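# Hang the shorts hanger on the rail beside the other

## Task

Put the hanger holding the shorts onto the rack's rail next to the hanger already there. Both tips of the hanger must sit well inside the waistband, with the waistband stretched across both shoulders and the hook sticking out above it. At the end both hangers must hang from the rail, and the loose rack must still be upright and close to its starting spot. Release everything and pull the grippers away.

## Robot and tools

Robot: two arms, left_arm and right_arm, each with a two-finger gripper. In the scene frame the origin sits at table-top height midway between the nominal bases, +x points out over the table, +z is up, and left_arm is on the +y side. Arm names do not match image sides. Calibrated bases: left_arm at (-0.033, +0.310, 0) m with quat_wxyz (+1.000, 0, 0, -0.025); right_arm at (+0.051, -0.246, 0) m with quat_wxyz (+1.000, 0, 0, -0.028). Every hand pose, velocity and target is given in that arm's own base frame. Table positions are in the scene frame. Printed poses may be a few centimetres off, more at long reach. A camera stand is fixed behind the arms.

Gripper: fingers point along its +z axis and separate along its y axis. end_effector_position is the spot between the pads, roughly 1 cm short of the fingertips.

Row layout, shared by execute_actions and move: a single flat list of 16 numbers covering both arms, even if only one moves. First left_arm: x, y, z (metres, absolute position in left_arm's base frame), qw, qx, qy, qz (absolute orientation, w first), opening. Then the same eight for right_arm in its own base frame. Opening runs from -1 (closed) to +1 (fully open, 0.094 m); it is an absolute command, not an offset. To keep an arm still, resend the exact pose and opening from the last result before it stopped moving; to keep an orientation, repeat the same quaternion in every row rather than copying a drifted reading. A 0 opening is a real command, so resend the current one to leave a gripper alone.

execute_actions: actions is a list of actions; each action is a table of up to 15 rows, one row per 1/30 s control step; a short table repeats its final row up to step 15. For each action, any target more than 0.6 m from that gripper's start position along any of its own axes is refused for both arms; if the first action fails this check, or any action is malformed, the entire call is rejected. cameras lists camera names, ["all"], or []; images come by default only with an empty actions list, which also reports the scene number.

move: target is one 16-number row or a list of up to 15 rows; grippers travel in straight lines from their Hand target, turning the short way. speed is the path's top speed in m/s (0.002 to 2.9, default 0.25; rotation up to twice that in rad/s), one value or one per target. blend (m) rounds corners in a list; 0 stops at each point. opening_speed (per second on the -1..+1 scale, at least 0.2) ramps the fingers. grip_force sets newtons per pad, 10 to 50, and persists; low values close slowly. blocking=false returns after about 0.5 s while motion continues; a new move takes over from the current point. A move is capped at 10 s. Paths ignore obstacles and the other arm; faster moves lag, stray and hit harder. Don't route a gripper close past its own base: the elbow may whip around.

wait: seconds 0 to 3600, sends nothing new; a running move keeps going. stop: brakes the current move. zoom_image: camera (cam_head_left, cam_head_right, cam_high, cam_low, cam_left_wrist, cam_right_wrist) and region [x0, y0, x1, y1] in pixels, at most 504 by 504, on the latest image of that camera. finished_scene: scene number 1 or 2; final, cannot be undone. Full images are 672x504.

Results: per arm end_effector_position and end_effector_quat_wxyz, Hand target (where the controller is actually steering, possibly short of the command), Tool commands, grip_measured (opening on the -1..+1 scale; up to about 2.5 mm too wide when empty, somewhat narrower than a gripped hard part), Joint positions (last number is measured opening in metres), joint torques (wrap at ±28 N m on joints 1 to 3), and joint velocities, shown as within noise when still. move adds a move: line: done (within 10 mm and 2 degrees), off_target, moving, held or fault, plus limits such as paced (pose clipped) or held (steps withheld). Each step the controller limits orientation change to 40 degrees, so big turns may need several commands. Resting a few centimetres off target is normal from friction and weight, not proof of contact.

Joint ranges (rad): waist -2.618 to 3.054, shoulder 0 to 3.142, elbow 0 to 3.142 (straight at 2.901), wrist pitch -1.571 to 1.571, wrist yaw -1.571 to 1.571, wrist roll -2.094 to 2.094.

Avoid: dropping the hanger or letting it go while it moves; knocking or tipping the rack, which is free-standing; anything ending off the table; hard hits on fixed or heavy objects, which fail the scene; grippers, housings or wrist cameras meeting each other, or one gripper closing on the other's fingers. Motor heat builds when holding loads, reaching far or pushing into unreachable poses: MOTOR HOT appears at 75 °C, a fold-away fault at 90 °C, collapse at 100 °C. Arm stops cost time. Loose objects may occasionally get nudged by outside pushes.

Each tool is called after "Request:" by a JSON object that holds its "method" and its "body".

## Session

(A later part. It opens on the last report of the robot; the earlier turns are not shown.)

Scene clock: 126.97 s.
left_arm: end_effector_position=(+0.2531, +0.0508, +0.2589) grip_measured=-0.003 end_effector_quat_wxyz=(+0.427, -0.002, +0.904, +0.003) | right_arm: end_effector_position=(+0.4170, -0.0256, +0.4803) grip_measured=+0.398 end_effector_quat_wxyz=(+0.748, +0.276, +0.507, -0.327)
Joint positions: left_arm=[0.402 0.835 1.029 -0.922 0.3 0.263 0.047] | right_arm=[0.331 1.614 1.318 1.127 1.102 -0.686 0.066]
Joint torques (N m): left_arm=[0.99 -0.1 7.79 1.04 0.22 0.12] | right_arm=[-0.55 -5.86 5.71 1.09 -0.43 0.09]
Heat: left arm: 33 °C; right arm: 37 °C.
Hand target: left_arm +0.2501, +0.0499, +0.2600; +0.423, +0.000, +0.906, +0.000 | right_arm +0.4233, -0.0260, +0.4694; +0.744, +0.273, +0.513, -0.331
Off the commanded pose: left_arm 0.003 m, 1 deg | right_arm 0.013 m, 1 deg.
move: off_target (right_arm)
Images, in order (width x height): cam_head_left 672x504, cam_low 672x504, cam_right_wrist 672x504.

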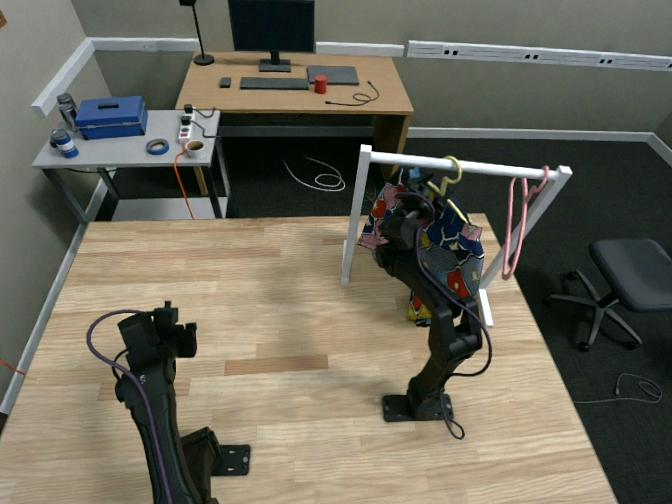

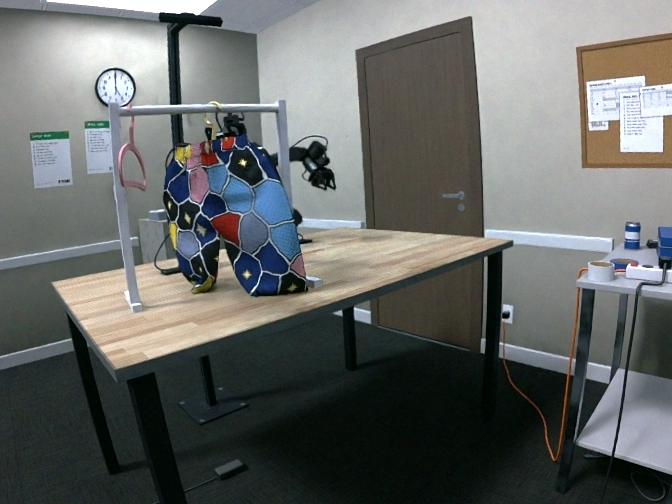

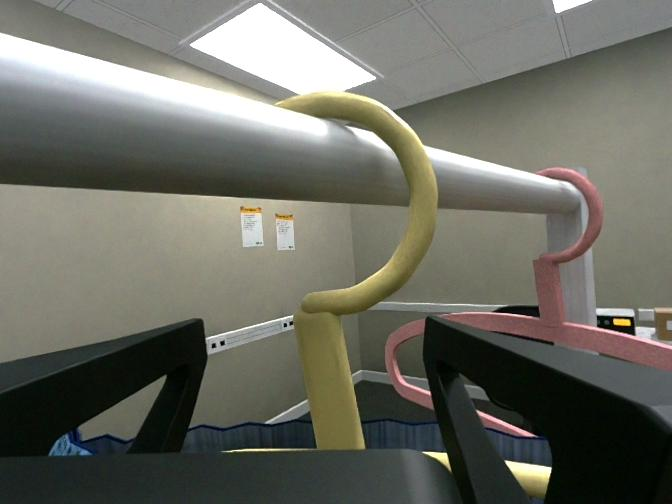

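Request:
{"method": "move", "body": {"target": [[0.25, 0.05, 0.26, 0.4226, 0.0, 0.9063, 0.0, 0.0, 0.383, 0.018, 0.484, 0.7279, 0.2709, 0.5580, -0.3000, 0.8], [0.25, 0.05, 0.26, 0.4226, 0.0, 0.9063, 0.0, 0.0, 0.306, 0.060, 0.445, 0.7122, 0.1748, 0.6526, -0.1908, 0.8], [0.25, 0.05, 0.26, 0.4226, 0.0, 0.9063, 0.0, 0.0, 0.25, 0.09, 0.31, 0.5966, -0.1042, 0.7917, 0.0785, 0.8]], "speed": [0.07, 0.14, 0.25], "blend": [0.01, 0.03, 0.0], "cameras": ["all"]}}

Request:
{"method": "zoom_image", "body": {"camera": "cam_low", "region": [100, 80, 340, 310]}}

Request:
{"method": "zoom_image", "body": {"camera": "cam_head_left", "region": [330, 130, 580, 340]}}

Request:
{"method": "zoom_image", "body": {"camera": "cam_high", "region": [40, 60, 360, 420]}}

Scene clock: 133.30 s.
left_arm: end_effector_position=(+0.2531, +0.0508, +0.2589) grip_measured=-0.003 end_effector_quat_wxyz=(+0.427, -0.002, +0.904, +0.003) | right_arm: end_effector_position=(+0.2524, +0.0927, +0.3203) grip_measured=+0.798 end_effector_quat_wxyz=(+0.606, -0.098, +0.785, +0.086)
Joint positions: left_arm=[0.402 0.835 1.029 -0.922 0.3 0.263 0.047] | right_arm=[0.5 0.609 0.839 -0.492 0.227 0.077 0.084]
Joint torques (N m): left_arm=[0.83 -0.24 7.69 1.06 0.26 0.14] | right_arm=[-0.76 0.39 5.7 2.05 -0.09 -0.18]
Heat: left arm: 34 °C; right arm: 37 °C.
Hand target: left_arm +0.2501, +0.0499, +0.2600; +0.423, +0.000, +0.906, +0.000 | right_arm +0.2502, +0.0901, +0.3101; +0.597, -0.104, +0.792, +0.079
Off the commanded pose: left_arm 0.003 m, 1 deg | right_arm 0.011 m, 2 deg.
move: off_target (right_arm)

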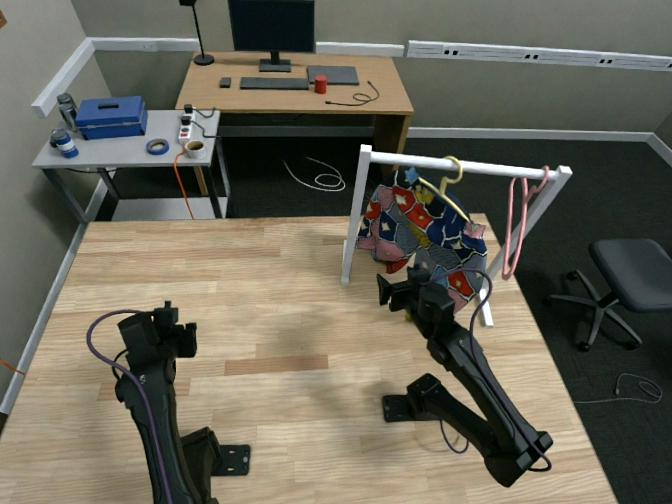

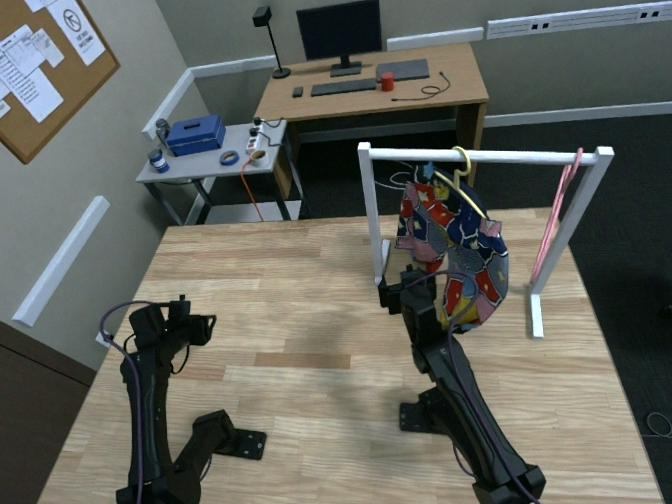

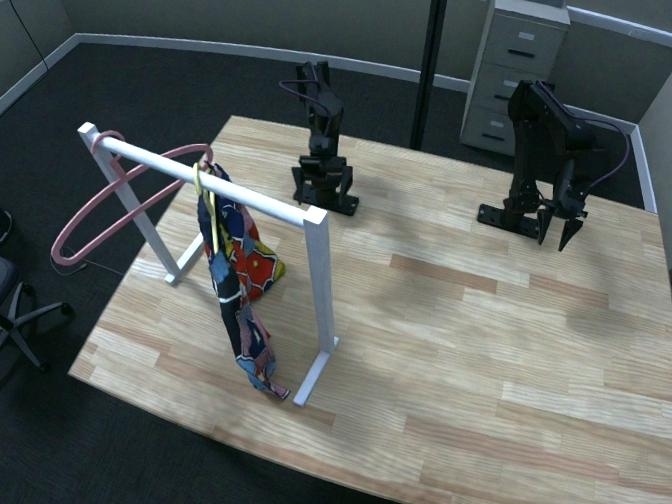

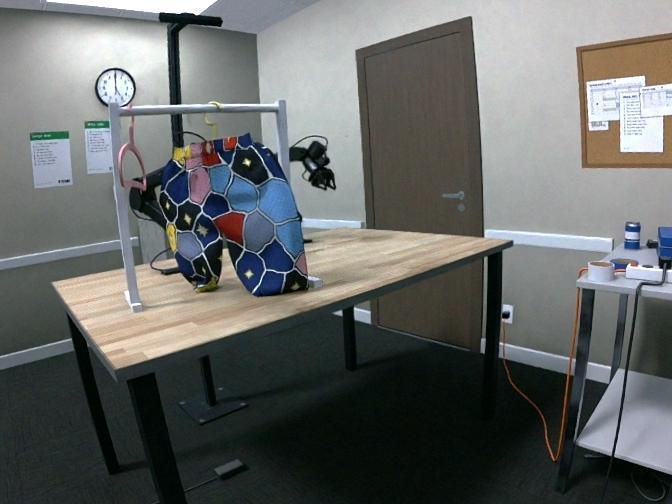

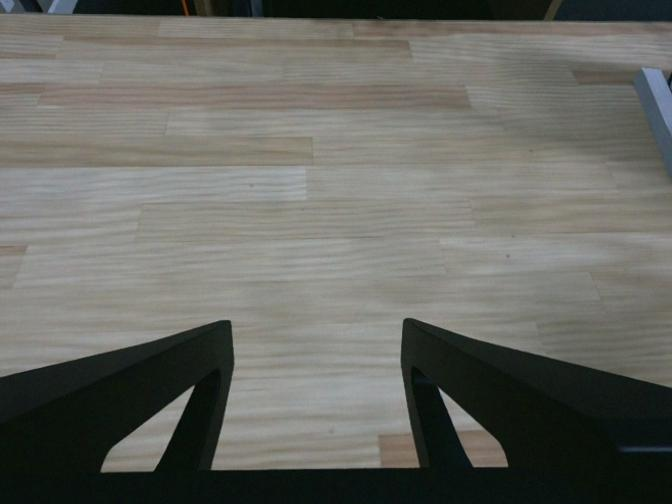

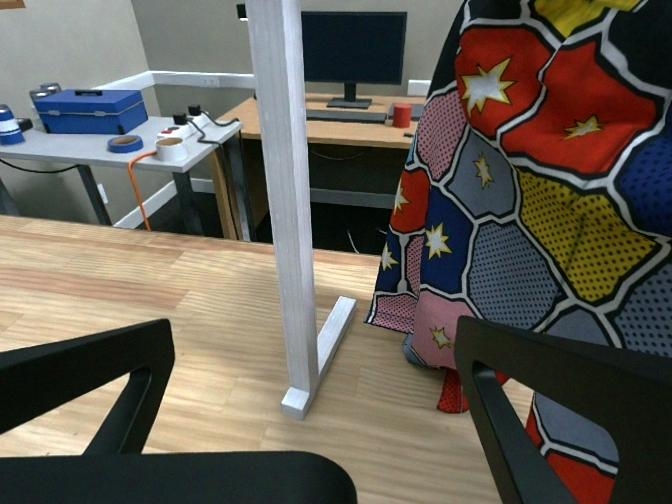

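Scaled by 2.100 from the camera's image (finer frame: 960x720).

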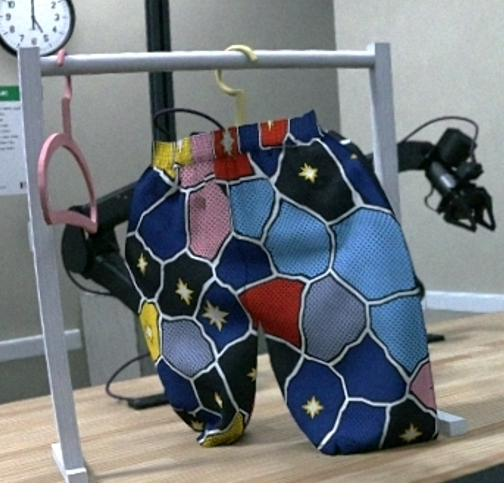

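Scaled by 2.016 from the camera's image (finer frame: 960x720).

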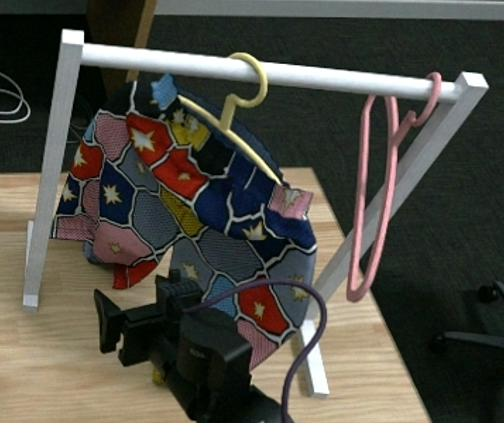

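Scaled by 1.400 from the camera's image (finer frame: 960x720).

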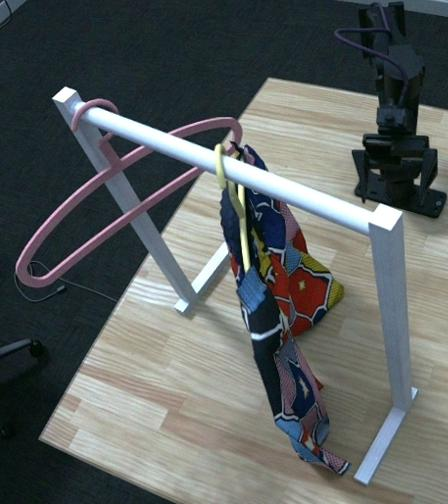

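Request:
{"method": "zoom_image", "body": {"camera": "cam_head_left", "region": [395, 150, 500, 255]}}

Request:
{"method": "zoom_image", "body": {"camera": "cam_head_right", "region": [400, 140, 520, 260]}}

Request:
{"method": "zoom_image", "body": {"camera": "cam_high", "region": [180, 140, 300, 300]}}

Request:
{"method": "zoom_image", "body": {"camera": "cam_low", "region": [160, 90, 290, 180]}}

Scaled by 4.800 from the camera's image (finer frame: 960x720).

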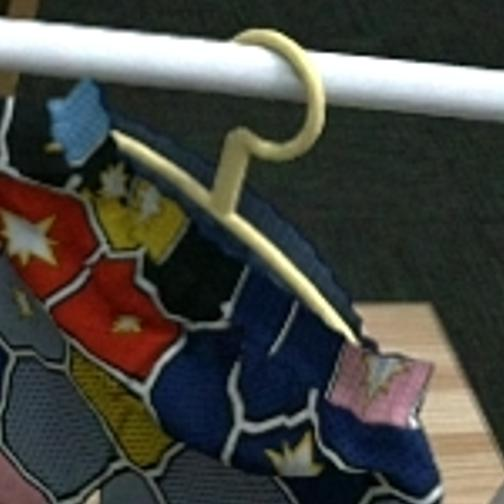

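Scaled by 4.200 from the camera's image (finer frame: 960x720).

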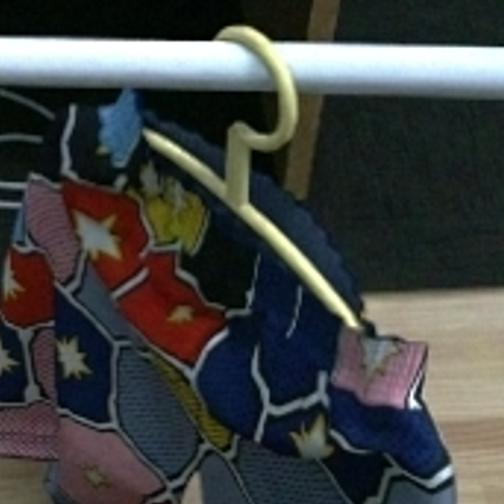

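Scaled by 3.150 from the camera's image (finer frame: 960x720).

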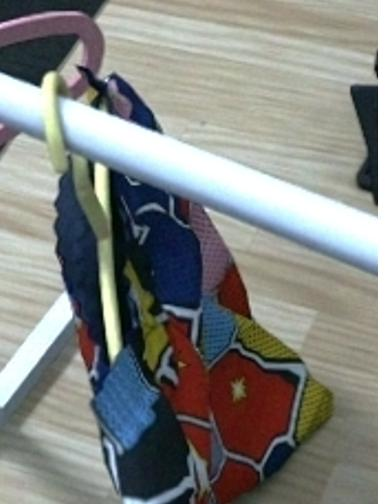

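Scaled by 3.877 from the camera's image (finer frame: 960x720).

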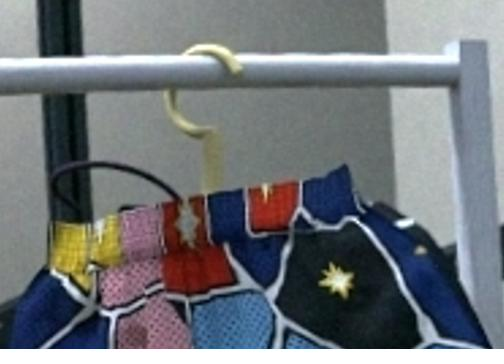

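Request:
{"method": "finished_scene", "body": {"scene": 2}}

The scene is finished: the task was done.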